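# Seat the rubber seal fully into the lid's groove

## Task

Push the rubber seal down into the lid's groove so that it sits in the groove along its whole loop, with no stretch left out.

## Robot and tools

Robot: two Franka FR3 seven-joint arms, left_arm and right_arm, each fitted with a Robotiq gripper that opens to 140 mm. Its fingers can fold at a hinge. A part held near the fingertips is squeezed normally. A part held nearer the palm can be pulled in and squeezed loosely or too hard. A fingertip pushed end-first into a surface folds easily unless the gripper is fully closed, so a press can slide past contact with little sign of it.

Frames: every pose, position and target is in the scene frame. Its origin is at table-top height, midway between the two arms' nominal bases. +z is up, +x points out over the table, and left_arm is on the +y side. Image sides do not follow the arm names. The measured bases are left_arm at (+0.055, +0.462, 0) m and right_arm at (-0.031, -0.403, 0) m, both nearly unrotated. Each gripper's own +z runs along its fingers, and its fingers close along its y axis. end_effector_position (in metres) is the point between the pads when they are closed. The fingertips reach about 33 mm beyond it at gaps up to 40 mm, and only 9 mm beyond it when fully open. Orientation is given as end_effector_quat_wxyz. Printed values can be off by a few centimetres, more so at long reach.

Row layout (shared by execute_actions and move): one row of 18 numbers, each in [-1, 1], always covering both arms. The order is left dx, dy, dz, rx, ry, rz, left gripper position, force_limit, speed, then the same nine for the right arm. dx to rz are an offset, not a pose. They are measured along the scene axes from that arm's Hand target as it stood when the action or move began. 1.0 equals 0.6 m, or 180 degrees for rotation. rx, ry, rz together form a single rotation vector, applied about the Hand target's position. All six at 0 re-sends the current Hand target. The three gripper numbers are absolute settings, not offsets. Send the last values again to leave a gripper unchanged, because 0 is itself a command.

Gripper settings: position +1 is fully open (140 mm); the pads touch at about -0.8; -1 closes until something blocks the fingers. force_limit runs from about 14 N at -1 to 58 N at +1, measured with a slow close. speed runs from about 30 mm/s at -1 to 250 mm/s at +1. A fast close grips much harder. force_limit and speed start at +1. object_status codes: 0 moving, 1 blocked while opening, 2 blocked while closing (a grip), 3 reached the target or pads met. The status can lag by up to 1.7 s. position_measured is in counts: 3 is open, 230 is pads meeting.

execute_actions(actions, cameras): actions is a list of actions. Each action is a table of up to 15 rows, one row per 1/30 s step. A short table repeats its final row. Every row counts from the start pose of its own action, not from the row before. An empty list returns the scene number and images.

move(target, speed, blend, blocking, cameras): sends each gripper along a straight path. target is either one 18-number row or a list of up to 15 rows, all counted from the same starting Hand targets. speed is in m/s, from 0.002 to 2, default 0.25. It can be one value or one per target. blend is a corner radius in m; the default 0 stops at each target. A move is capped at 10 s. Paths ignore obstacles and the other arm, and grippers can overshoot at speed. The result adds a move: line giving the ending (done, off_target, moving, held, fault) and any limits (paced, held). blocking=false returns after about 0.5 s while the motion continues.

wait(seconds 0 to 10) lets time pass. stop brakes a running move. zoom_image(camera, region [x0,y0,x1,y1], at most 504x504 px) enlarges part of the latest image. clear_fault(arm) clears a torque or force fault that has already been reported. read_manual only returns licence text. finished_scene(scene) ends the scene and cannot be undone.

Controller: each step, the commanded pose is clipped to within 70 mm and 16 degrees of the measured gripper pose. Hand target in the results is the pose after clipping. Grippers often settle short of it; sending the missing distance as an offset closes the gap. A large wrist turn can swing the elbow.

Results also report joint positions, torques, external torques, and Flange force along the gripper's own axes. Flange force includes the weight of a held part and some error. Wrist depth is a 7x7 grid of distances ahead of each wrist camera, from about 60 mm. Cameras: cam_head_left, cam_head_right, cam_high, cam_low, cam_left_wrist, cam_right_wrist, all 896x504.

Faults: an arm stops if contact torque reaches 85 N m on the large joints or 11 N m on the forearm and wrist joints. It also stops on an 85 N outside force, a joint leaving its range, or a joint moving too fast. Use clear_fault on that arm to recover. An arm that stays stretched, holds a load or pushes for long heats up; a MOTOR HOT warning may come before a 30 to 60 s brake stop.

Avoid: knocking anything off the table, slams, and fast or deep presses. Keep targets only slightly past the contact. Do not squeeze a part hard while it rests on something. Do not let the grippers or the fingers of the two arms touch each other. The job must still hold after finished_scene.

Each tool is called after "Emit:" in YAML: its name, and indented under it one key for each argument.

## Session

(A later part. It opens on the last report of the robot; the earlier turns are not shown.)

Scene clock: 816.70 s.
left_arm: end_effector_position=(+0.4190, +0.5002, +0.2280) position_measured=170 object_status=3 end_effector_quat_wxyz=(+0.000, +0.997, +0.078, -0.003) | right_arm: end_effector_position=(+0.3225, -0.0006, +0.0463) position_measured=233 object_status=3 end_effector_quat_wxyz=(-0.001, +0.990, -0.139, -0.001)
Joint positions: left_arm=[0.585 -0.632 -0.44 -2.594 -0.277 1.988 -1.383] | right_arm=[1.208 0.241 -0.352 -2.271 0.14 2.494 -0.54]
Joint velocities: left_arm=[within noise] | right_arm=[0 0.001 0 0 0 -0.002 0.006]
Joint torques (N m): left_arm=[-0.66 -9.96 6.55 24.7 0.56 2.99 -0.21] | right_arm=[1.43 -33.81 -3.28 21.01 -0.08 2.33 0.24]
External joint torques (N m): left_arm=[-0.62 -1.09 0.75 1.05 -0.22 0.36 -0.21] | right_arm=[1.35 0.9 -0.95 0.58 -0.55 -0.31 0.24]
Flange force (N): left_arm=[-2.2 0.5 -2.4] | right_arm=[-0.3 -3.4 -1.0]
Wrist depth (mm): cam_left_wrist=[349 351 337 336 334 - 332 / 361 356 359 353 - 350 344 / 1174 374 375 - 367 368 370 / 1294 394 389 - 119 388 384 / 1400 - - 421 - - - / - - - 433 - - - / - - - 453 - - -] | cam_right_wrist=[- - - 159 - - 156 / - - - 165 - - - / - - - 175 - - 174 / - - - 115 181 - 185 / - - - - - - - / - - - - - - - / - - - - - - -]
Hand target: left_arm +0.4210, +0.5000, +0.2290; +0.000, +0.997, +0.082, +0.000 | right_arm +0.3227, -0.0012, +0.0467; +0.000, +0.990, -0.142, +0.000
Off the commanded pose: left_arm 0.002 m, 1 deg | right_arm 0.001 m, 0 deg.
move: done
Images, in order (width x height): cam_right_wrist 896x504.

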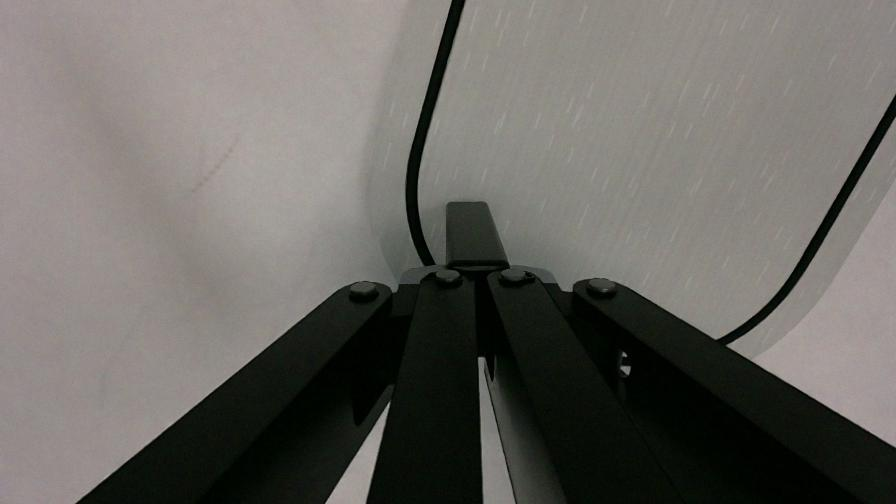

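Emit:
move:
  target:
    - [0,0,0,0,0,0,-0.324,-0.3,-0.2,0,0,0.1,0,0,0,-1,-1,-0.1]
    - [0,0,0,0,0,0,-0.324,-0.3,-0.2,-0.2545,-0.048,0.2555,0,0,-0.03,-1,-1,-0.1]
  speed: [0.15,0.25]
  blend: [0.02,0]
  cameras: ["cam_high", "cam_right_wrist"]

Emit:
zoom_image:
  camera: "cam_high"
  region: [390, 140, 510, 240]

Scene clock: 821.67 s.
left_arm: end_effector_position=(+0.4190, +0.5002, +0.2280) position_measured=170 object_status=3 end_effector_quat_wxyz=(+0.000, +0.997, +0.078, -0.003) | right_arm: end_effector_position=(+0.1710, -0.0290, +0.2005) position_measured=233 object_status=3 end_effector_quat_wxyz=(-0.001, +0.983, -0.184, +0.001)
Joint positions: left_arm=[0.585 -0.632 -0.44 -2.594 -0.277 1.988 -1.383] | right_arm=[1.25 -0.354 -0.164 -2.494 -0.069 2.145 -0.069]
Joint velocities: left_arm=[within noise] | right_arm=[0.001 -0.001 0 -0.001 0.001 0 0.006]
Joint torques (N m): left_arm=[-0.67 -9.88 6.53 24.69 0.56 2.98 -0.18] | right_arm=[0.55 -18.76 1.09 23.6 0.5 2.36 0.18]
External joint torques (N m): left_arm=[-0.65 -1.03 0.72 1.06 -0.22 0.35 -0.18] | right_arm=[0.57 0.33 -0.15 -0.36 -0.14 -0.25 0.18]
Flange force (N): left_arm=[-1.9 0.5 -2.3] | right_arm=[-0.6 -0.1 0.3]
Wrist depth (mm): cam_left_wrist=[343 339 336 336 335 333 331 / 362 355 353 352 349 349 349 / - - - - 365 367 362 / 1300 - - 387 120 381 387 / 1400 - - 418 - - 400 / - - - - - - - / - - - 453 - - -] | cam_right_wrist=[- - 313 - 314 - - / 331 - 322 - - - - / - - 349 - - - - / - - 366 112 - - - / - 374 - - - - - / - - - - - - - / - - - - - - -]
Hand target: left_arm +0.4210, +0.5000, +0.2290; +0.000, +0.997, +0.082, +0.000 | right_arm +0.1700, -0.0300, +0.2000; +0.000, +0.982, -0.188, +0.000
Off the commanded pose: left_arm 0.002 m, 1 deg | right_arm 0.001 m, 1 deg.
move: done
Images, in order (width x height): cam_high 896x504, cam_right_wrist 896x504.

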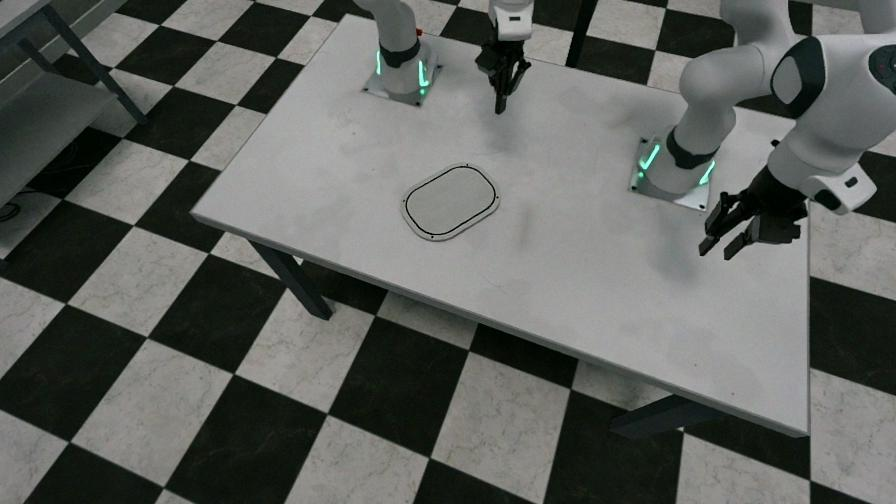

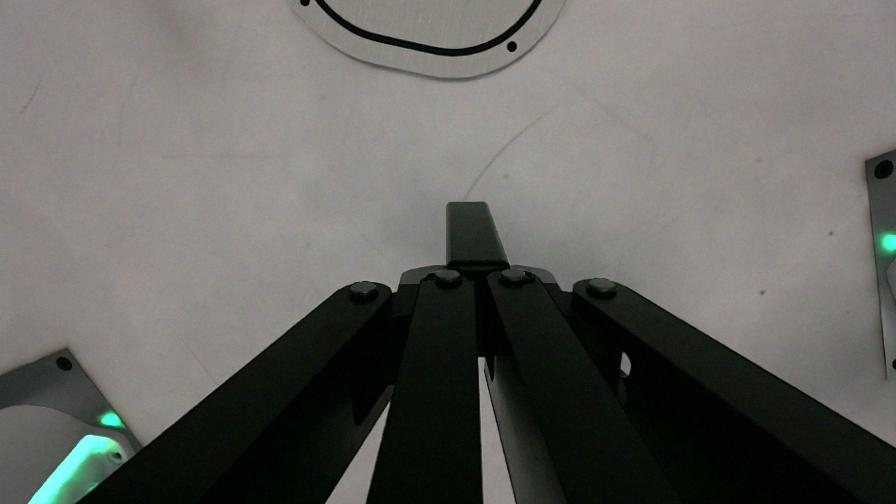

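Scaled by 4.200 from the camera's 896x504 image, which has a finer 1280x720 frame.

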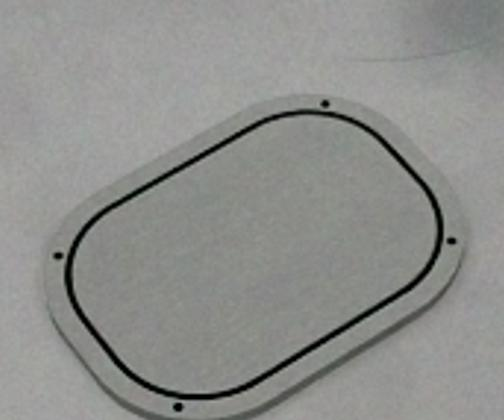

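Emit:
move:
  target:
    - [0,0,0,0,0,0,-0.324,-0.3,-0.2,0.1345,-0.0165,-0.2,0,0,0.444,-1,-1,-0.1]
    - [0,0,0,0,0,0,-0.324,-0.3,-0.2,0.1345,-0.0165,-0.2555,0,0,0.444,-1,-1,-0.1]
  speed: [0.35,0.12]
  blend: [0.01,0]
  cameras: ["cam_right_wrist"]

Emit:
zoom_image:
  camera: "cam_right_wrist"
  region: [400, 60, 600, 280]

Scene clock: 830.00 s.
left_arm: end_effector_position=(+0.4190, +0.5002, +0.2280) position_measured=170 object_status=3 end_effector_quat_wxyz=(+0.000, +0.997, +0.078, -0.003) | right_arm: end_effector_position=(+0.2507, -0.0401, +0.0472) position_measured=233 object_status=3 end_effector_quat_wxyz=(+0.001, +0.875, +0.484, +0.001)
Joint positions: left_arm=[0.585 -0.632 -0.44 -2.594 -0.277 1.988 -1.383] | right_arm=[1.483 0.049 -0.563 -2.533 0.044 2.575 -1.701]
Joint velocities: left_arm=[within noise] | right_arm=[0 -0.002 0 0 0 0.001 -0.007]
Joint torques (N m): left_arm=[-0.65 -9.93 6.54 24.73 0.55 2.99 -0.18] | right_arm=[0.81 -23.76 -1.19 20.13 0.8 2.67 -0.5]
External joint torques (N m): left_arm=[-0.72 -1.07 0.63 1.09 -0.23 0.35 -0.18] | right_arm=[0.75 1.35 -0.56 0.68 0.31 -0.02 -0.5]
Flange force (N): left_arm=[-2.0 0.8 -2.4] | right_arm=[7.6 1.6 5.5]
Wrist depth (mm): cam_left_wrist=[- 336 339 - 336 334 330 / 361 345 353 351 - 347 - / 1219 375 375 370 367 374 - / 1314 386 - 382 131 - 387 / 1377 - - 414 - - - / - - - - - - - / - - - 458 - - -] | cam_right_wrist=[- 167 - 163 - 160 162 / - - - 167 166 167 171 / - - - 177 - - - / - - - 115 - - 186 / - - - - - 194 - / - - - - - - 205 / - - - - - - -]
Hand target: left_arm +0.4210, +0.5000, +0.2290; +0.000, +0.997, +0.082, +0.000 | right_arm +0.2507, -0.0399, +0.0467; +0.000, +0.874, +0.486, +0.000
Off the commanded pose: left_arm 0.002 m, 1 deg | right_arm 0.000 m, 0 deg.
move: done; limits=paced
Images, in order (width x height): cam_right_wrist 896x504.

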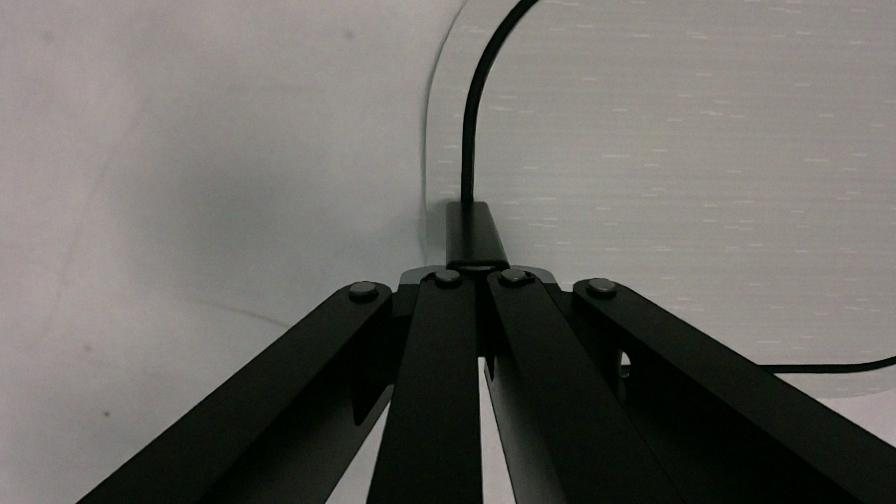

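Scaled by 2.291 from the camera's 896x504 image, which has a finer 1280x720 frame.

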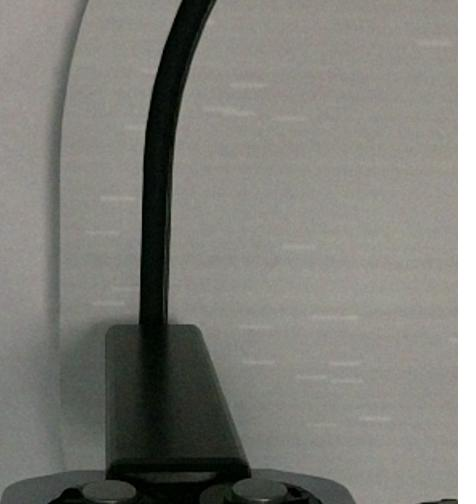

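Emit:
move:
  target:
    - [0,0,0,0,0,0,-0.324,-0.3,-0.2,0,0,-0.008,0,0,0,-1,-1,-0.1]
    - [0,0,0,0,0,0,-0.324,-0.3,-0.2,-0.0028,-0.0037,-0.0203,0,0,0,-1,-1,-0.1]
  speed: [0.1,0.05]
  blend: [0.001,0]

Scene clock: 836.00 s.
left_arm: end_effector_position=(+0.4190, +0.5002, +0.2280) position_measured=170 object_status=3 end_effector_quat_wxyz=(+0.000, +0.997, +0.078, -0.003) | right_arm: end_effector_position=(+0.2513, -0.0394, +0.0398) position_measured=233 object_status=3 end_effector_quat_wxyz=(-0.002, +0.876, +0.483, +0.003)
Joint positions: left_arm=[0.585 -0.632 -0.44 -2.594 -0.277 1.988 -1.383] | right_arm=[1.483 0.069 -0.562 -2.539 0.076 2.604 -1.724]
Joint velocities: left_arm=[within noise] | right_arm=[-0.001 0.002 0 0 -0.001 0.001 -0.005]
Joint torques (N m): left_arm=[-0.66 -9.97 6.57 24.71 0.56 2.99 -0.16] | right_arm=[1.46 -19.3 -0.49 16.23 0.87 3.41 -0.41]
External joint torques (N m): left_arm=[-0.61 -1.04 0.77 1.02 -0.23 0.35 -0.16] | right_arm=[1.48 6.04 0.51 -2.8 0.41 0.73 -0.42]
Flange force (N): left_arm=[-2.1 0.4 -2.3] | right_arm=[8.7 -0.1 23.0]
Wrist depth (mm): cam_left_wrist=[1180 330 337 337 334 334 331 / 1219 - 353 352 - 339 345 / - - 379 367 367 362 365 / - - 387 145 132 386 387 / - - - 415 - - 406 / - - - 438 - - - / - - - 448 - - -] | cam_right_wrist=[- - - 153 - 155 - / - - - - - - - / - - - - - - - / 190 - - 112 - - - / - - - - - - 190 / - - - - - - 197 / - - - - - - -]
Hand target: left_arm +0.4210, +0.5000, +0.2290; +0.000, +0.997, +0.082, +0.000 | right_arm +0.2490, -0.0421, +0.0346; +0.000, +0.874, +0.486, +0.000
Off the commanded pose: left_arm 0.002 m, 1 deg | right_arm 0.006 m, 1 deg.
move: off_target (right_arm)

Emit:
move:
  target:
    - [0,0,0,0,0,0,-0.324,-0.3,-0.2,0.0028,0.0037,0.0091,0,0,0,-1,-1,-0.1]
    - [0,0,0,0,0,0,-0.324,-0.3,-0.2,0.0028,0.0037,0.0195,0,0,0,-1,-1,-0.1]
    - [0,0,0,0,0,0,-0.324,-0.3,-0.2,0.0203,0.032,0.0173,0,0,0,-1,-1,-0.1]
    - [0,0,0,0,0,0,-0.324,-0.3,-0.2,0.017,0.0278,0,0,0,0,-1,-1,-0.1]
    - [0,0,0,0,0,0,-0.324,-0.3,-0.2,0.0203,0.032,0.0091,0,0,0,-1,-1,-0.1]
    - [0,0,0,0,0,0,-0.324,-0.3,-0.2,0.0203,0.032,0.0195,0,0,0,-1,-1,-0.1]
    - [0,0,0,0,0,0,-0.324,-0.3,-0.2,0.0395,0.059,0.0173,0,0,-0.0467,-1,-1,-0.1]
    - [0,0,0,0,0,0,-0.324,-0.3,-0.2,0.0362,0.0548,0,0,0,-0.0467,-1,-1,-0.1]
    - [0,0,0,0,0,0,-0.324,-0.3,-0.2,0.0395,0.059,0.0091,0,0,-0.0467,-1,-1,-0.1]
    - [0,0,0,0,0,0,-0.324,-0.3,-0.2,0.0395,0.059,0.0195,0,0,-0.0467,-1,-1,-0.1]
    - [0,0,0,0,0,0,-0.324,-0.3,-0.2,0.0647,0.0807,0.0173,0,0,-0.15,-1,-1,-0.1]
    - [0,0,0,0,0,0,-0.324,-0.3,-0.2,0.0612,0.0768,0,0,0,-0.15,-1,-1,-0.1]
    - [0,0,0,0,0,0,-0.324,-0.3,-0.2,0.0647,0.0807,0.0091,0,0,-0.15,-1,-1,-0.1]
    - [0,0,0,0,0,0,-0.324,-0.3,-0.2,0.0647,0.0807,0.0203,0,0,-0.15,-1,-1,-0.1]
  speed: [0.05,0.08,0.15,0.05,0.05,0.08,0.15,0.05,0.05,0.08,0.15,0.05,0.05,0.08]
  blend: [0.001,0.0005,0.001,0,0.001,0.0005,0.001,0,0.001,0.0005,0.001,0,0.001,0]
  cameras: ["cam_right_wrist"]

Emit:
zoom_image:
  camera: "cam_right_wrist"
  region: [400, 60, 600, 280]

Scene clock: 843.47 s.
left_arm: end_effector_position=(+0.4190, +0.5002, +0.2280) position_measured=170 object_status=3 end_effector_quat_wxyz=(+0.000, +0.997, +0.078, -0.003) | right_arm: end_effector_position=(+0.2877, +0.0067, +0.0462) position_measured=233 object_status=3 end_effector_quat_wxyz=(-0.001, +0.963, +0.271, +0.000)
Joint positions: left_arm=[0.585 -0.632 -0.44 -2.594 -0.277 1.988 -1.383] | right_arm=[1.545 0.231 -0.623 -2.327 0.229 2.505 -1.372]
Joint velocities: left_arm=[within noise] | right_arm=[0.001 0 0 -0.001 0.001 -0.002 0.005]
Joint torques (N m): left_arm=[-0.69 -9.89 6.57 24.71 0.56 2.97 -0.18] | right_arm=[1.43 -29.64 -4.75 20.62 -0.05 2.43 0.11]
External joint torques (N m): left_arm=[-0.74 -1.09 0.68 1.17 -0.22 0.35 -0.18] | right_arm=[1.53 0.48 -0.67 0.49 -0.56 -0.25 0.11]
Flange force (N): left_arm=[-2.0 0.7 -2.6] | right_arm=[-0.8 -1.9 -3.4]
Wrist depth (mm): cam_left_wrist=[1128 341 337 336 336 335 332 / - - 355 349 358 350 343 / 1255 378 371 369 - - 365 / 393 - - - 119 388 379 / 1377 - - - - - 401 / - - - - - - - / - - - 443 - - -] | cam_right_wrist=[- - - - 161 - - / - - - - - - 166 / - - - 175 175 - 175 / - - - 112 - - - / - - - - - 194 - / - - - - - - - / - - - - - - -]
Hand target: left_arm +0.4210, +0.5000, +0.2290; +0.000, +0.997, +0.082, +0.000 | right_arm +0.2879, +0.0063, +0.0467; +0.000, +0.963, +0.269, +0.000
Off the commanded pose: left_arm 0.002 m, 1 deg | right_arm 0.001 m, 0 deg.
move: done
Images, in order (width x height): cam_right_wrist 896x504.

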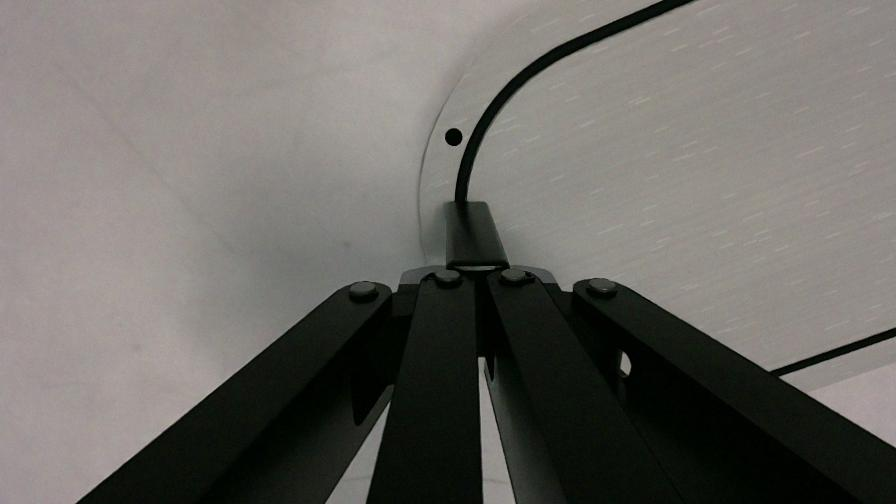

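Scaled by 2.291 from the camera's 896x504 image, which has a finer 1280x720 frame.

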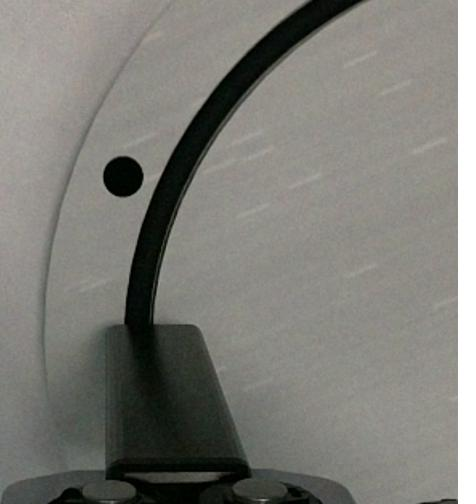

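Emit:
move:
  target:
    - [0,0,0,0,0,0,-0.324,-0.3,-0.2,0.0262,0.019,-0.003,0,0,-0.0422,-1,-1,-0.1]
    - [0,0,0,0,0,0,-0.324,-0.3,-0.2,0.0227,0.015,-0.0203,0,0,-0.0422,-1,-1,-0.1]
    - [0,0,0,0,0,0,-0.324,-0.3,-0.2,0.0262,0.019,-0.0112,0,0,-0.0422,-1,-1,-0.1]
    - [0,0,0,0,0,0,-0.324,-0.3,-0.2,0.0262,0.019,0,0,0,-0.0422,-1,-1,-0.1]
  speed: [0.12,0.05,0.05,0.08]
  blend: [0.001,0,0.001,0]
  cameras: ["cam_right_wrist"]

Emit:
zoom_image:
  camera: "cam_right_wrist"
  region: [400, 60, 600, 280]

Scene clock: 856.20 s.
left_arm: end_effector_position=(+0.4190, +0.5002, +0.2280) position_measured=170 object_status=3 end_effector_quat_wxyz=(+0.000, +0.997, +0.078, -0.003) | right_arm: end_effector_position=(+0.3035, +0.0182, +0.0462) position_measured=233 object_status=3 end_effector_quat_wxyz=(-0.001, +0.978, +0.207, +0.000)
Joint positions: left_arm=[0.585 -0.632 -0.44 -2.594 -0.277 1.988 -1.383] | right_arm=[1.553 0.291 -0.646 -2.258 0.285 2.474 -1.287]
Joint velocities: left_arm=[within noise] | right_arm=[0 0.001 -0.002 0 -0.002 -0.002 0.005]
Joint torques (N m): left_arm=[-0.66 -9.92 6.51 24.74 0.55 2.99 -0.15] | right_arm=[1.41 -31 -6.1 20.87 -0.04 2.36 0.2]
External joint torques (N m): left_arm=[-0.71 -1.03 0.62 1.15 -0.24 0.36 -0.15] | right_arm=[1.47 0.61 -0.77 0.57 -0.57 -0.31 0.2]
Flange force (N): left_arm=[-1.7 0.7 -2.4] | right_arm=[-0.7 -2.1 -3.6]
Wrist depth (mm): cam_left_wrist=[342 339 - 331 338 329 332 / - 355 357 356 354 352 349 / 388 - - 373 361 367 367 / 1307 - - - 119 - - / 1424 - - - - - - / - - - - - - - / - - - 448 - - -] | cam_right_wrist=[- - - - 160 158 - / - - - - 164 168 - / - - - 172 177 - - / - - - 115 180 - - / - - - - - 192 - / - - - - - - - / - - - - - - -]
Hand target: left_arm +0.4210, +0.5000, +0.2290; +0.000, +0.997, +0.082, +0.000 | right_arm +0.3036, +0.0177, +0.0467; +0.000, +0.979, +0.205, +0.000
Off the commanded pose: left_arm 0.002 m, 1 deg | right_arm 0.001 m, 0 deg.
move: done
Images, in order (width x height): cam_right_wrist 896x504.

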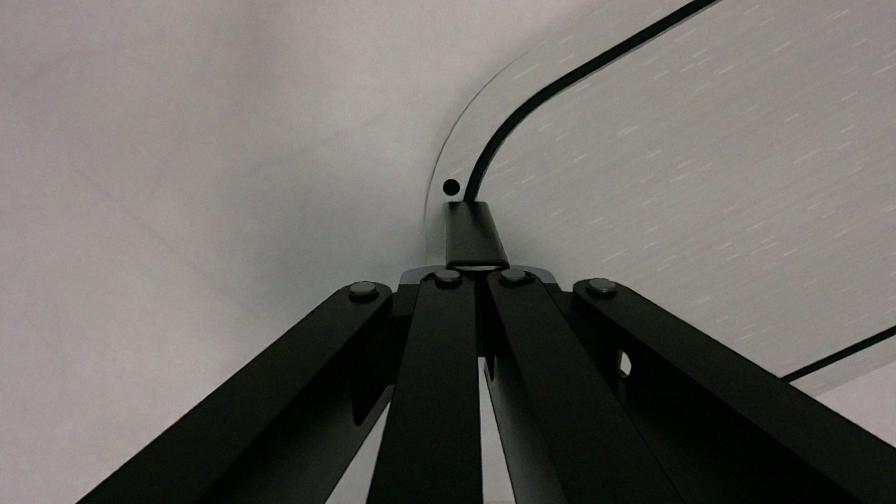

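Scaled by 2.291 from the camera's 896x504 image, which has a finer 1280x720 frame.

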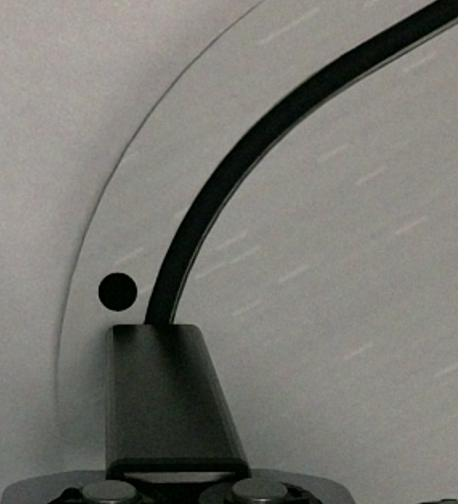

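Emit:
move:
  target:
    - [0,0,0,0,0,0,-0.324,-0.3,-0.2,0.0328,0.008,-0.003,0,0,-0.1003,-1,-1,-0.1]
    - [0,0,0,0,0,0,-0.324,-0.3,-0.2,0.0298,0.0045,-0.0203,0,0,-0.1003,-1,-1,-0.1]
    - [0,0,0,0,0,0,-0.324,-0.3,-0.2,0.0328,0.008,-0.0112,0,0,-0.1003,-1,-1,-0.1]
    - [0,0,0,0,0,0,-0.324,-0.3,-0.2,0.0328,0.008,0,0,0,-0.1003,-1,-1,-0.1]
    - [0,0,0,0,0,0,-0.324,-0.3,-0.2,0.0648,0.0062,-0.003,0,0,-0.2003,-1,-1,-0.1]
    - [0,0,0,0,0,0,-0.324,-0.3,-0.2,0.0615,0.0027,-0.0203,0,0,-0.2003,-1,-1,-0.1]
    - [0,0,0,0,0,0,-0.324,-0.3,-0.2,0.0648,0.0062,-0.0112,0,0,-0.2003,-1,-1,-0.1]
    - [0,0,0,0,0,0,-0.324,-0.3,-0.2,0.0648,0.0062,0,0,0,-0.2003,-1,-1,-0.1]
    - [0,0,0,0,0,0,-0.324,-0.3,-0.2,0.0948,-0.0057,-0.003,0,0,-0.3003,-1,-1,-0.1]
    - [0,0,0,0,0,0,-0.324,-0.3,-0.2,0.0915,-0.009,-0.0203,0,0,-0.3003,-1,-1,-0.1]
    - [0,0,0,0,0,0,-0.324,-0.3,-0.2,0.0948,-0.0057,-0.0112,0,0,-0.3003,-1,-1,-0.1]
    - [0,0,0,0,0,0,-0.324,-0.3,-0.2,0.0948,-0.0057,0,0,0,-0.3003,-1,-1,-0.1]
  speed: [0.2,0.05,0.05,0.08,0.2,0.05,0.05,0.08,0.2,0.05,0.05,0.08]
  blend: [0.001,0,0.001,0,0.001,0,0.001,0,0.001,0,0.001,0]
  cameras: ["cam_right_wrist"]

Emit:
zoom_image:
  camera: "cam_right_wrist"
  region: [400, 60, 600, 280]

Scene clock: 866.77 s.
left_arm: end_effector_position=(+0.4190, +0.5002, +0.2280) position_measured=170 object_status=3 end_effector_quat_wxyz=(+0.000, +0.997, +0.078, -0.003) | right_arm: end_effector_position=(+0.3607, +0.0147, +0.0465) position_measured=233 object_status=3 end_effector_quat_wxyz=(-0.001, +0.966, -0.260, +0.000)
Joint positions: left_arm=[0.585 -0.632 -0.44 -2.594 -0.277 1.988 -1.383] | right_arm=[1.706 0.504 -0.912 -2.109 0.57 2.351 -0.61]
Joint velocities: left_arm=[within noise] | right_arm=[0.002 0 -0.001 0.001 -0.002 -0.004 0.005]
Joint torques (N m): left_arm=[-0.63 -9.93 6.55 24.7 0.55 2.98 -0.17] | right_arm=[1.68 -30.61 -12.7 20.39 0.34 2.38 0.16]
External joint torques (N m): left_arm=[-0.65 -1 0.68 1.03 -0.23 0.34 -0.16] | right_arm=[1.76 0.82 -0.33 0.7 -0.22 -0.27 0.16]
Flange force (N): left_arm=[-1.9 0.6 -2.3] | right_arm=[-2.9 -1.0 -3.0]
Wrist depth (mm): cam_left_wrist=[341 330 338 334 334 332 335 / 360 356 355 355 - - 344 / 379 370 - 368 - 367 366 / 1320 - 389 148 120 387 383 / 1363 - - 414 - - 404 / - - - 436 - - - / - - - 443 - - -] | cam_right_wrist=[- - 170 159 155 - - / - - 176 165 - 167 161 / - - - 173 - 173 - / - - - 115 - - - / - - - - - - 195 / - - - - - - - / - - - - - - -]
Hand target: left_arm +0.4210, +0.5000, +0.2290; +0.000, +0.997, +0.082, +0.000 | right_arm +0.3605, +0.0143, +0.0467; +0.000, +0.965, -0.263, +0.000
Off the commanded pose: left_arm 0.002 m, 1 deg | right_arm 0.001 m, 0 deg.
move: done
Images, in order (width x height): cam_right_wrist 896x504.

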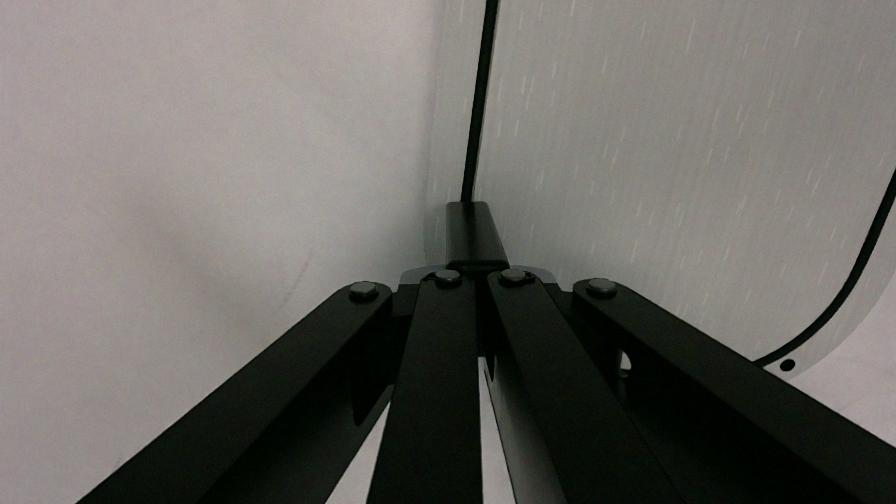

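Scaled by 2.291 from the camera's 896x504 image, which has a finer 1280x720 frame.

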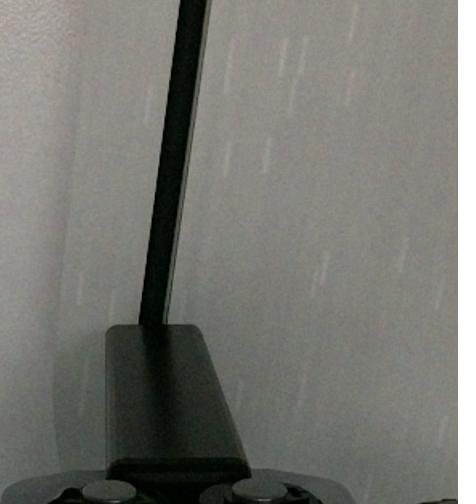

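Emit:
move:
  target:
    - [0,0,0,0,0,0,-0.324,-0.3,-0.2,-0.02,0,0.1,0,0,0,-1,-1,-0.1]
    - [0,0,0,0,0,0,-0.324,-0.3,-0.2,-0.2675,-0.1905,0.1222,0,0,-0.1,-1,-1,-0.1]
    - [0,0,0,0,0,0,-0.324,-0.3,-0.2,-0.2675,-0.1905,0.1222,0,0,-0.55,-1,-1,-0.1]
  speed: [0.15,0.3,0.35]
  blend: [0.02,0.02,0]

Scene clock: 875.37 s.
left_arm: end_effector_position=(+0.4190, +0.5002, +0.2280) position_measured=170 object_status=3 end_effector_quat_wxyz=(+0.000, +0.997, +0.078, -0.003) | right_arm: end_effector_position=(+0.2008, -0.1000, +0.1212) position_measured=233 object_status=3 end_effector_quat_wxyz=(+0.001, -0.432, +0.902, +0.000)
Joint positions: left_arm=[0.585 -0.632 -0.44 -2.594 -0.277 1.988 -1.383] | right_arm=[1.004 -0.359 -0.086 -2.729 -0.045 2.372 1.631]
Joint velocities: left_arm=[within noise] | right_arm=[-0.001 0 -0.001 0 -0.001 0 0.006]
Joint torques (N m): left_arm=[-0.66 -9.93 6.53 24.73 0.56 2.97 -0.15] | right_arm=[0.53 -15.86 0.21 21.35 0.88 2.7 0.22]
External joint torques (N m): left_arm=[-0.65 -1.02 0.69 1.1 -0.22 0.34 -0.15] | right_arm=[0.59 1.05 -0.11 -0.37 0.31 0.25 0.22]
Flange force (N): left_arm=[-1.8 0.5 -2.4] | right_arm=[-2.6 1.3 3.6]
Wrist depth (mm): cam_left_wrist=[340 334 340 336 336 - 332 / 360 357 354 354 351 - - / 1370 375 368 371 369 366 365 / - 386 394 379 131 388 387 / 1393 - - - - - 403 / - - - - - - - / - - - 444 - - -] | cam_right_wrist=[- - - - - - - / - 247 - 249 248 - - / 260 - - 257 - 264 - / - - 261 126 272 - - / - - - - - - - / - - - - - - - / - - - - - - -]
Hand target: left_arm +0.4210, +0.5000, +0.2290; +0.000, +0.997, +0.082, +0.000 | right_arm +0.2000, -0.1000, +0.1201; +0.000, -0.427, +0.904, +0.000
Off the commanded pose: left_arm 0.002 m, 1 deg | right_arm 0.001 m, 1 deg.
move: done; limits=paced

Emit:
move:
  target:
    - [0,0,0,0,0,0,-0.324,-0.3,-0.2,0.4167,0.02,0,0,0,0.05,-1,-1,-0.1]
    - [0,0,0,0,0,0,-0.324,-0.3,-0.2,0.3667,0.0833,0,0,0,0.5,-1,-1,-0.1]
    - [0,0,0,0,0,0,-0.324,-0.3,-0.2,0.2958,0.1732,-0.09,0,0,0.5,-1,-1,-0.1]
    - [0,0,0,0,0,0,-0.324,-0.3,-0.2,0.2958,0.1732,-0.1223,0,0,0.5,-1,-1,-0.1]
  speed: [0.3,0.35,0.25,0.1]
  blend: [0.03,0.02,0.01,0]
  cameras: ["cam_right_wrist"]

Emit:
zoom_image:
  camera: "cam_right_wrist"
  region: [400, 60, 600, 280]

Scene clock: 881.27 s.
left_arm: end_effector_position=(+0.4190, +0.5002, +0.2280) position_measured=170 object_status=3 end_effector_quat_wxyz=(+0.000, +0.997, +0.078, -0.003) | right_arm: end_effector_position=(+0.3758, +0.0043, +0.0471) position_measured=233 object_status=3 end_effector_quat_wxyz=(+0.001, +0.941, -0.338, -0.002)
Joint positions: left_arm=[0.585 -0.632 -0.44 -2.594 -0.277 1.988 -1.383] | right_arm=[0.687 0.324 0.101 -2.12 -0.045 2.439 -0.065]
Joint velocities: left_arm=[within noise] | right_arm=[0.001 0 0 0 0 0.004 0]
Joint torques (N m): left_arm=[-0.65 -9.93 6.56 24.73 0.56 2.98 -0.16] | right_arm=[1 -37.82 0.3 21.68 -0.07 2.77 -0.07]
External joint torques (N m): left_arm=[-0.64 -1.08 0.74 1.15 -0.23 0.35 -0.16] | right_arm=[0.94 1.63 -1.08 0.63 -0.56 0.18 -0.07]
Flange force (N): left_arm=[-1.9 0.5 -2.6] | right_arm=[0.0 -6.6 3.7]
Wrist depth (mm): cam_left_wrist=[- 336 341 337 336 331 - / 361 - 359 352 351 340 351 / 384 375 - - - 367 - / 1281 399 - 385 120 383 390 / 1432 - - - - - - / - - - 461 - - - / - - - 455 - - -] | cam_right_wrist=[- - - 159 - - - / - 179 180 168 - - - / - - - 175 - - - / 200 - 199 115 - - - / - - 89 - - - 197 / - - - - - - - / - - - - - - -]
Hand target: left_arm +0.4210, +0.5000, +0.2290; +0.000, +0.997, +0.082, +0.000 | right_arm +0.3774, +0.0039, +0.0467; +0.000, +0.941, -0.338, +0.000
Off the commanded pose: left_arm 0.002 m, 1 deg | right_arm 0.002 m, 0 deg.
move: done; blend cut to 0.0097 m at target 3
Images, in order (width x height): cam_right_wrist 896x504.

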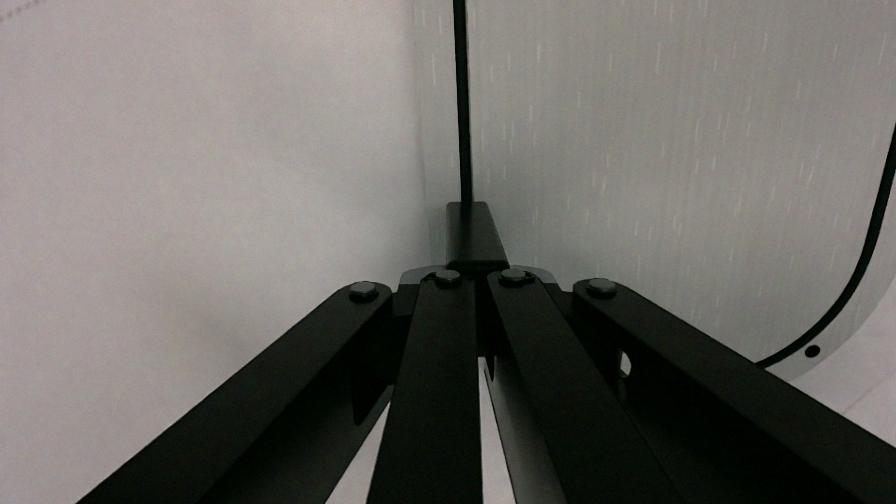

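Scaled by 2.291 from the camera's 896x504 image, which has a finer 1280x720 frame.

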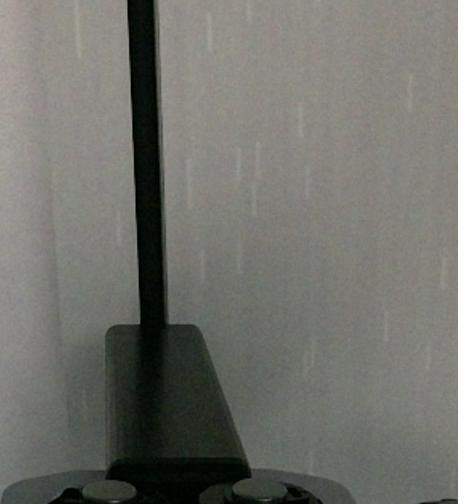

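Emit:
move:
  target:
    - [0,0,0,0,0,0,-0.324,-0.3,-0.2,-0.0033,-0.0002,-0.003,0,0,0.0139,-1,-1,-0.1]
    - [0,0,0,0,0,0,-0.324,-0.3,-0.2,-0.0068,-0.0033,-0.0203,0,0,0.0139,-1,-1,-0.1]
    - [0,0,0,0,0,0,-0.324,-0.3,-0.2,-0.0033,-0.0002,-0.0112,0,0,0.0139,-1,-1,-0.1]
    - [0,0,0,0,0,0,-0.324,-0.3,-0.2,-0.0033,-0.0002,0,0,0,0.0139,-1,-1,-0.1]
    - [0,0,0,0,0,0,-0.324,-0.3,-0.2,0.0233,-0.0202,-0.003,0,0,0.0139,-1,-1,-0.1]
    - [0,0,0,0,0,0,-0.324,-0.3,-0.2,0.0198,-0.0233,-0.0203,0,0,0.0139,-1,-1,-0.1]
    - [0,0,0,0,0,0,-0.324,-0.3,-0.2,0.0233,-0.0202,-0.0112,0,0,0.0139,-1,-1,-0.1]
    - [0,0,0,0,0,0,-0.324,-0.3,-0.2,0.0233,-0.0202,0,0,0,0.0139,-1,-1,-0.1]
    - [0,0,0,0,0,0,-0.324,-0.3,-0.2,0.0498,-0.0403,-0.003,0,0,0.0139,-1,-1,-0.1]
    - [0,0,0,0,0,0,-0.324,-0.3,-0.2,0.0462,-0.0433,-0.0203,0,0,0.0139,-1,-1,-0.1]
    - [0,0,0,0,0,0,-0.324,-0.3,-0.2,0.0498,-0.0403,-0.0112,0,0,0.0139,-1,-1,-0.1]
    - [0,0,0,0,0,0,-0.324,-0.3,-0.2,0.0498,-0.0403,0,0,0,0.0139,-1,-1,-0.1]
  speed: [0.1,0.05,0.05,0.08,0.12,0.05,0.05,0.08,0.12,0.05,0.05,0.08]
  blend: [0.001,0,0.001,0,0.001,0,0.001,0,0.001,0,0.001,0]
  cameras: ["cam_right_wrist"]

Emit:
zoom_image:
  camera: "cam_right_wrist"
  region: [400, 60, 600, 280]

Scene clock: 890.17 s.
left_arm: end_effector_position=(+0.4190, +0.5002, +0.2280) position_measured=170 object_status=3 end_effector_quat_wxyz=(+0.000, +0.997, +0.078, -0.003) | right_arm: end_effector_position=(+0.4079, -0.0202, +0.0463) position_measured=233 object_status=3 end_effector_quat_wxyz=(+0.000, +0.947, -0.320, +0.001)
Joint positions: left_arm=[0.585 -0.632 -0.44 -2.594 -0.277 1.988 -1.383] | right_arm=[0.624 0.339 0.097 -2.099 -0.052 2.437 -0.165]
Joint velocities: left_arm=[within noise] | right_arm=[0 0 -0.001 -0.001 0.001 -0.004 -0.003]
Joint torques (N m): left_arm=[-0.7 -9.95 6.52 24.72 0.56 2.97 -0.19] | right_arm=[0.62 -38.94 1.11 21.63 0.37 2.34 -0.41]
External joint torques (N m): left_arm=[-0.7 -0.96 0.65 1.01 -0.23 0.32 -0.19] | right_arm=[0.54 1.19 -0.33 0.41 -0.12 -0.29 -0.41]
Flange force (N): left_arm=[-1.8 0.7 -2.2] | right_arm=[1.2 -4.9 1.6]
Wrist depth (mm): cam_left_wrist=[342 338 338 - 334 335 330 / 363 344 352 354 350 350 349 / 1287 - 373 371 369 363 - / 1268 391 379 381 119 - - / 1393 - - 418 - - - / - - - - - - - / - - - 450 - - -] | cam_right_wrist=[- 170 - 156 157 - - / - - - 167 166 166 - / - 191 - 173 176 - - / - - - 116 183 - 182 / - - - - - 190 191 / - - - - - - 212 / - - - - - - -]
Hand target: left_arm +0.4210, +0.5000, +0.2290; +0.000, +0.997, +0.082, +0.000 | right_arm +0.4073, -0.0203, +0.0467; +0.000, +0.948, -0.317, +0.000
Off the commanded pose: left_arm 0.002 m, 1 deg | right_arm 0.001 m, 0 deg.
move: done
Images, in order (width x height): cam_right_wrist 896x504.

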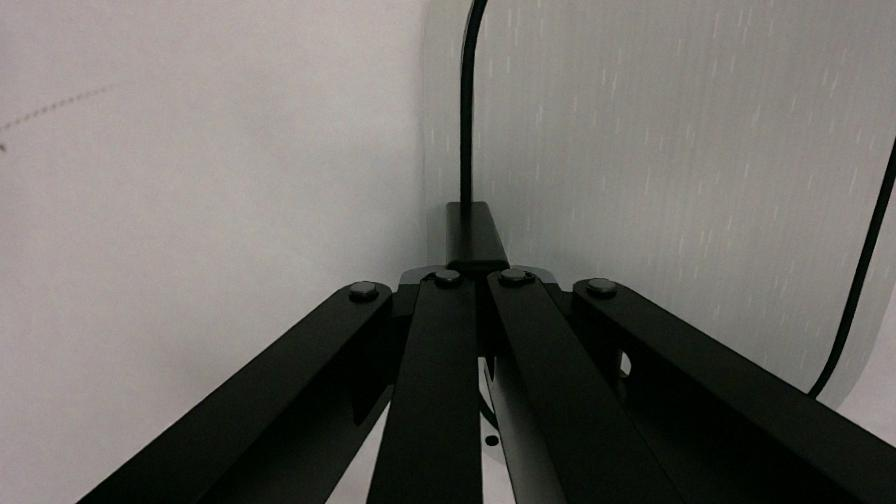

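Scaled by 2.291 from the camera's 896x504 image, which has a finer 1280x720 frame.

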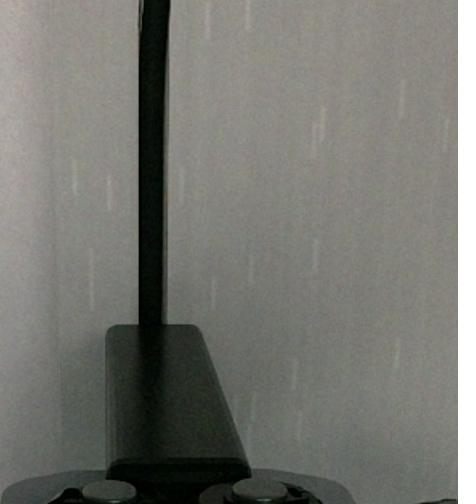

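Emit:
move:
  target:
    - [0,0,0,0,0,0,-0.324,-0.3,-0.2,0.0265,-0.0202,-0.003,0,0,0,-1,-1,-0.1]
    - [0,0,0,0,0,0,-0.324,-0.3,-0.2,0.0228,-0.023,-0.0203,0,0,0,-1,-1,-0.1]
    - [0,0,0,0,0,0,-0.324,-0.3,-0.2,0.0265,-0.0202,-0.0112,0,0,0,-1,-1,-0.1]
    - [0,0,0,0,0,0,-0.324,-0.3,-0.2,0.0265,-0.0202,0,0,0,0,-1,-1,-0.1]
    - [0,0,0,0,0,0,-0.324,-0.3,-0.2,0.0532,-0.0403,-0.003,0,0,0,-1,-1,-0.1]
    - [0,0,0,0,0,0,-0.324,-0.3,-0.2,0.0493,-0.043,-0.0203,0,0,0,-1,-1,-0.1]
    - [0,0,0,0,0,0,-0.324,-0.3,-0.2,0.0532,-0.0403,-0.0112,0,0,0,-1,-1,-0.1]
    - [0,0,0,0,0,0,-0.324,-0.3,-0.2,0.0532,-0.0403,0,0,0,0,-1,-1,-0.1]
    - [0,0,0,0,0,0,-0.324,-0.3,-0.2,0.0825,-0.0628,-0.003,0,0,-0.0167,-1,-1,-0.1]
    - [0,0,0,0,0,0,-0.324,-0.3,-0.2,0.0787,-0.0653,-0.0203,0,0,-0.0167,-1,-1,-0.1]
    - [0,0,0,0,0,0,-0.324,-0.3,-0.2,0.0825,-0.0628,-0.0112,0,0,-0.0167,-1,-1,-0.1]
    - [0,0,0,0,0,0,-0.324,-0.3,-0.2,0.0825,-0.0628,0,0,0,-0.0167,-1,-1,-0.1]
  speed: [0.12,0.05,0.05,0.08,0.12,0.05,0.05,0.08,0.12,0.05,0.05,0.08]
  blend: [0.001,0,0.001,0,0.001,0,0.001,0,0.001,0,0.001,0]
  cameras: ["cam_right_wrist"]

Emit:
zoom_image:
  camera: "cam_right_wrist"
  region: [400, 60, 600, 280]

Scene clock: 896.77 s.
left_arm: end_effector_position=(+0.4190, +0.5002, +0.2280) position_measured=170 object_status=3 end_effector_quat_wxyz=(+0.000, +0.997, +0.078, -0.003) | right_arm: end_effector_position=(+0.4577, -0.0582, +0.0464) position_measured=233 object_status=3 end_effector_quat_wxyz=(+0.000, +0.941, -0.338, +0.002)
Joint positions: left_arm=[0.585 -0.632 -0.44 -2.594 -0.277 1.988 -1.383] | right_arm=[0.542 0.377 0.079 -2.039 -0.048 2.415 -0.231]
Joint velocities: left_arm=[within noise] | right_arm=[0.001 0.001 0.001 0 0.001 -0.005 0.001]
Joint torques (N m): left_arm=[-0.67 -9.94 6.52 24.72 0.56 2.98 -0.17] | right_arm=[0.94 -40.39 0.65 21.92 0.82 2.3 0.06]
External joint torques (N m): left_arm=[-0.7 -1.13 0.65 1.15 -0.22 0.36 -0.17] | right_arm=[0.9 1.24 -0.67 0.43 0.32 -0.33 0.06]
Flange force (N): left_arm=[-2.1 0.7 -2.5] | right_arm=[0.5 -5.5 1.6]
Wrist depth (mm): cam_left_wrist=[- 341 334 337 334 342 330 / - 355 357 357 349 - - / 384 375 369 375 366 362 366 / 1294 - - 384 120 381 - / 1408 - - - - - - / - - - 428 - - - / - - - 454 - - -] | cam_right_wrist=[- - - - - 161 - / - 179 181 - 165 170 166 / - - 187 173 - - 174 / - - - 115 - 183 - / - - - - - - 192 / - - - - - - - / - - - - - - -]
Hand target: left_arm +0.4210, +0.5000, +0.2290; +0.000, +0.997, +0.082, +0.000 | right_arm +0.4568, -0.0580, +0.0467; +0.000, +0.940, -0.342, +0.000
Off the commanded pose: left_arm 0.002 m, 1 deg | right_arm 0.001 m, 0 deg.
move: done
Images, in order (width x height): cam_right_wrist 896x504.

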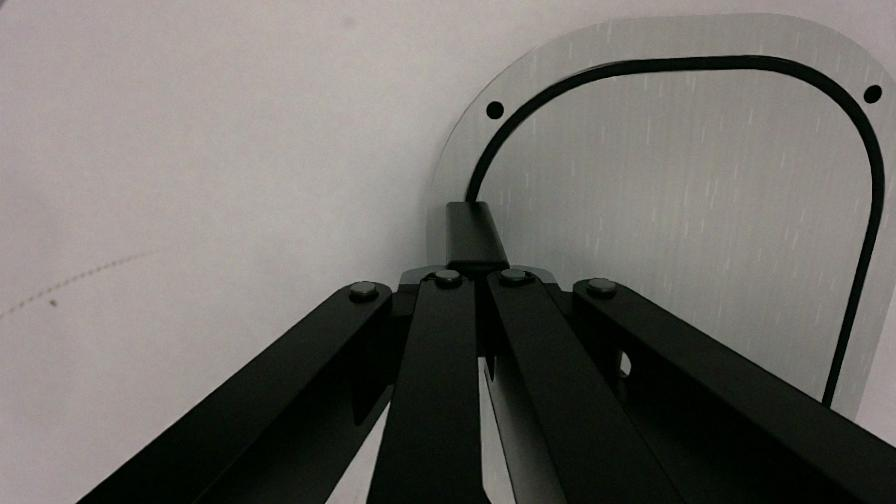

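Scaled by 2.291 from the camera's 896x504 image, which has a finer 1280x720 frame.

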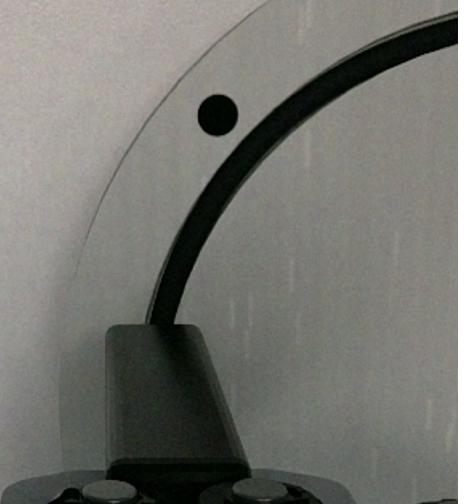

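Emit:
move:
  target:
    - [0,0,0,0,0,0,-0.324,-0.3,-0.2,0.0215,-0.0248,-0.003,0,0,-0.1056,-1,-1,-0.1]
    - [0,0,0,0,0,0,-0.324,-0.3,-0.2,0.0177,-0.027,-0.0203,0,0,-0.1056,-1,-1,-0.1]
    - [0,0,0,0,0,0,-0.324,-0.3,-0.2,0.0215,-0.0248,-0.0112,0,0,-0.1056,-1,-1,-0.1]
    - [0,0,0,0,0,0,-0.324,-0.3,-0.2,0.0215,-0.0248,0,0,0,-0.1056,-1,-1,-0.1]
    - [0,0,0,0,0,0,-0.324,-0.3,-0.2,0.0337,-0.0557,-0.003,0,0,-0.2083,-1,-1,-0.1]
    - [0,0,0,0,0,0,-0.324,-0.3,-0.2,0.0297,-0.0575,-0.0203,0,0,-0.2083,-1,-1,-0.1]
    - [0,0,0,0,0,0,-0.324,-0.3,-0.2,0.0337,-0.0557,-0.0112,0,0,-0.2083,-1,-1,-0.1]
    - [0,0,0,0,0,0,-0.324,-0.3,-0.2,0.0337,-0.0557,0,0,0,-0.2083,-1,-1,-0.1]
    - [0,0,0,0,0,0,-0.324,-0.3,-0.2,0.0353,-0.0887,-0.003,0,0,-0.3111,-1,-1,-0.1]
    - [0,0,0,0,0,0,-0.324,-0.3,-0.2,0.0313,-0.0903,-0.0203,0,0,-0.3111,-1,-1,-0.1]
    - [0,0,0,0,0,0,-0.324,-0.3,-0.2,0.0353,-0.0887,-0.0112,0,0,-0.3111,-1,-1,-0.1]
    - [0,0,0,0,0,0,-0.324,-0.3,-0.2,0.0353,-0.0887,0,0,0,-0.3111,-1,-1,-0.1]
  speed: [0.2,0.05,0.05,0.08,0.2,0.05,0.05,0.08,0.2,0.05,0.05,0.08]
  blend: [0.001,0,0.001,0,0.001,0,0.001,0,0.001,0,0.001,0]
  cameras: ["cam_right_wrist"]

Emit:
zoom_image:
  camera: "cam_right_wrist"
  region: [400, 60, 600, 280]

Scene clock: 905.93 s.
left_arm: end_effector_position=(+0.4190, +0.5002, +0.2280) position_measured=170 object_status=3 end_effector_quat_wxyz=(+0.000, +0.997, +0.078, -0.003) | right_arm: end_effector_position=(+0.4782, -0.1106, +0.0462) position_measured=233 object_status=3 end_effector_quat_wxyz=(+0.001, -0.672, +0.741, +0.001)
Joint positions: left_arm=[0.585 -0.632 -0.44 -2.594 -0.277 1.988 -1.383] | right_arm=[0.754 0.359 -0.236 -2.08 0.129 2.427 0.532]
Joint velocities: left_arm=[within noise] | right_arm=[0.001 0 -0.001 0 0 -0.004 0.005]
Joint torques (N m): left_arm=[-0.68 -9.93 6.53 24.73 0.56 2.97 -0.17] | right_arm=[1.33 -39.14 -3.28 21.67 0.36 2.21 0.25]
External joint torques (N m): left_arm=[-0.69 -1.02 0.67 1.04 -0.23 0.33 -0.17] | right_arm=[1.36 0.92 -0.84 0.49 -0.13 -0.33 0.25]
Flange force (N): left_arm=[-2.0 0.6 -2.3] | right_arm=[-3.7 -2.0 0.0]
Wrist depth (mm): cam_left_wrist=[- 338 338 336 338 328 330 / 366 356 - - 349 340 349 / 1225 374 373 366 376 - 364 / 1370 - - 384 379 386 - / 1408 - - 415 - - - / - - - - - - - / - - - 458 - - -] | cam_right_wrist=[- - - - 154 - 157 / - 175 - - - 165 - / - - - - - - - / 1127 - - 115 - - - / 1214 215 - - - - - / 1345 - - - - - - / - - - - - - -]
Hand target: left_arm +0.4210, +0.5000, +0.2290; +0.000, +0.997, +0.082, +0.000 | right_arm +0.4780, -0.1112, +0.0467; +0.000, -0.669, +0.743, +0.000
Off the commanded pose: left_arm 0.002 m, 1 deg | right_arm 0.001 m, 0 deg.
move: done
Images, in order (width x height): cam_right_wrist 896x504.

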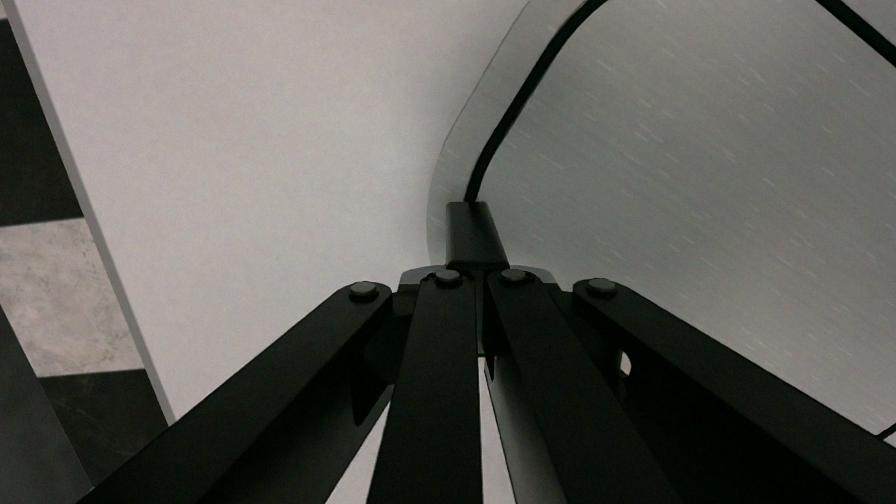

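Scaled by 2.291 from the camera's 896x504 image, which has a finer 1280x720 frame.

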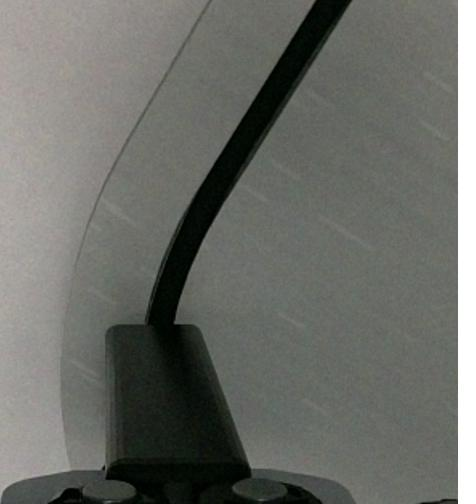

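Emit:
move:
  target:
    - [0,0,0,0,0,0,-0.324,-0.3,-0.2,-0.0087,-0.0318,-0.003,0,0,-0.1039,-1,-1,-0.1]
    - [0,0,0,0,0,0,-0.324,-0.3,-0.2,-0.0127,-0.0337,-0.0203,0,0,-0.1039,-1,-1,-0.1]
    - [0,0,0,0,0,0,-0.324,-0.3,-0.2,-0.0087,-0.0318,-0.0112,0,0,-0.1039,-1,-1,-0.1]
    - [0,0,0,0,0,0,-0.324,-0.3,-0.2,-0.0087,-0.0318,0,0,0,-0.1039,-1,-1,-0.1]
    - [0,0,0,0,0,0,-0.324,-0.3,-0.2,-0.0268,-0.0597,-0.003,0,0,-0.1733,-1,-1,-0.1]
    - [0,0,0,0,0,0,-0.324,-0.3,-0.2,-0.0308,-0.0615,-0.0203,0,0,-0.1733,-1,-1,-0.1]
    - [0,0,0,0,0,0,-0.324,-0.3,-0.2,-0.0268,-0.0597,-0.0112,0,0,-0.1733,-1,-1,-0.1]
    - [0,0,0,0,0,0,-0.324,-0.3,-0.2,-0.0268,-0.0597,0,0,0,-0.1733,-1,-1,-0.1]
    - [0,0,0,0,0,0,-0.324,-0.3,-0.2,-0.047,-0.0862,-0.003,0,0,-0.1733,-1,-1,-0.1]
    - [0,0,0,0,0,0,-0.324,-0.3,-0.2,-0.051,-0.088,-0.0203,0,0,-0.1733,-1,-1,-0.1]
    - [0,0,0,0,0,0,-0.324,-0.3,-0.2,-0.047,-0.0862,-0.0112,0,0,-0.1733,-1,-1,-0.1]
    - [0,0,0,0,0,0,-0.324,-0.3,-0.2,-0.047,-0.0862,0,0,0,-0.1733,-1,-1,-0.1]
  speed: [0.2,0.05,0.05,0.08,0.2,0.05,0.05,0.08,0.2,0.05,0.05,0.08]
  blend: [0.001,0,0.001,0,0.001,0,0.001,0,0.001,0,0.001,0]
  cameras: ["cam_right_wrist"]

Emit:
zoom_image:
  camera: "cam_right_wrist"
  region: [400, 60, 600, 280]

Scene clock: 913.47 s.
left_arm: end_effector_position=(+0.4190, +0.5002, +0.2280) position_measured=170 object_status=3 end_effector_quat_wxyz=(+0.000, +0.997, +0.078, -0.003) | right_arm: end_effector_position=(+0.4499, -0.1623, +0.0461) position_measured=233 object_status=3 end_effector_quat_wxyz=(+0.001, -0.446, +0.895, +0.001)
Joint positions: left_arm=[0.585 -0.632 -0.44 -2.594 -0.277 1.988 -1.383] | right_arm=[0.912 0.256 -0.442 -2.263 0.184 2.488 0.98]
Joint velocities: left_arm=[within noise] | right_arm=[0 0 0 0 -0.002 -0.004 -0.002]
Joint torques (N m): left_arm=[-0.68 -9.92 6.51 24.71 0.57 2.98 -0.18] | right_arm=[1.41 -33.31 -4.02 20.77 -0.09 2.24 0.19]
External joint torques (N m): left_arm=[-0.73 -1.07 0.62 1.13 -0.21 0.35 -0.18] | right_arm=[1.33 0.52 -0.89 0.55 -0.55 -0.25 0.19]
Flange force (N): left_arm=[-1.9 0.8 -2.4] | right_arm=[-2.0 0.9 -2.1]
Wrist depth (mm): cam_left_wrist=[338 343 - 337 335 332 328 / 368 357 356 359 - 352 352 / - - - 365 - 364 363 / 1307 397 393 - 120 388 388 / 1393 - - - - - - / - - - - - - - / - - - 435 - - -] | cam_right_wrist=[- - - - 155 153 155 / - - - - - - - / - 188 - 176 176 - - / - - - 115 180 - - / 213 - - - - - - / - - - - - - - / - - - - - - -]
Hand target: left_arm +0.4210, +0.5000, +0.2290; +0.000, +0.997, +0.082, +0.000 | right_arm +0.4498, -0.1629, +0.0467; +0.000, -0.445, +0.896, +0.000
Off the commanded pose: left_arm 0.002 m, 1 deg | right_arm 0.001 m, 0 deg.
move: done
Images, in order (width x height): cam_right_wrist 896x504.

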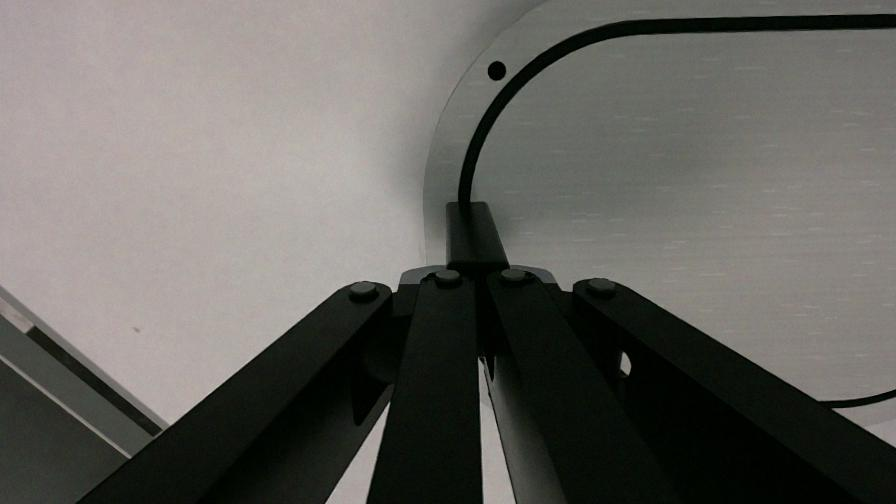

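Scaled by 2.291 from the camera's 896x504 image, which has a finer 1280x720 frame.

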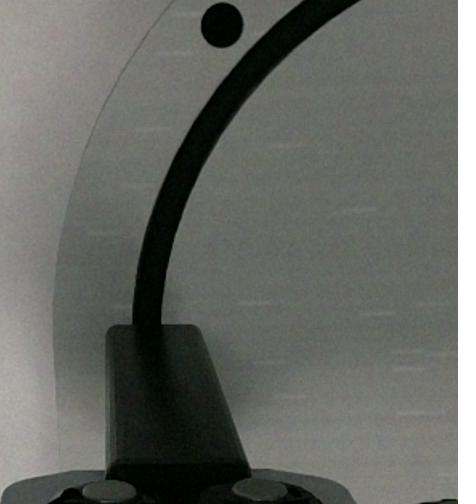

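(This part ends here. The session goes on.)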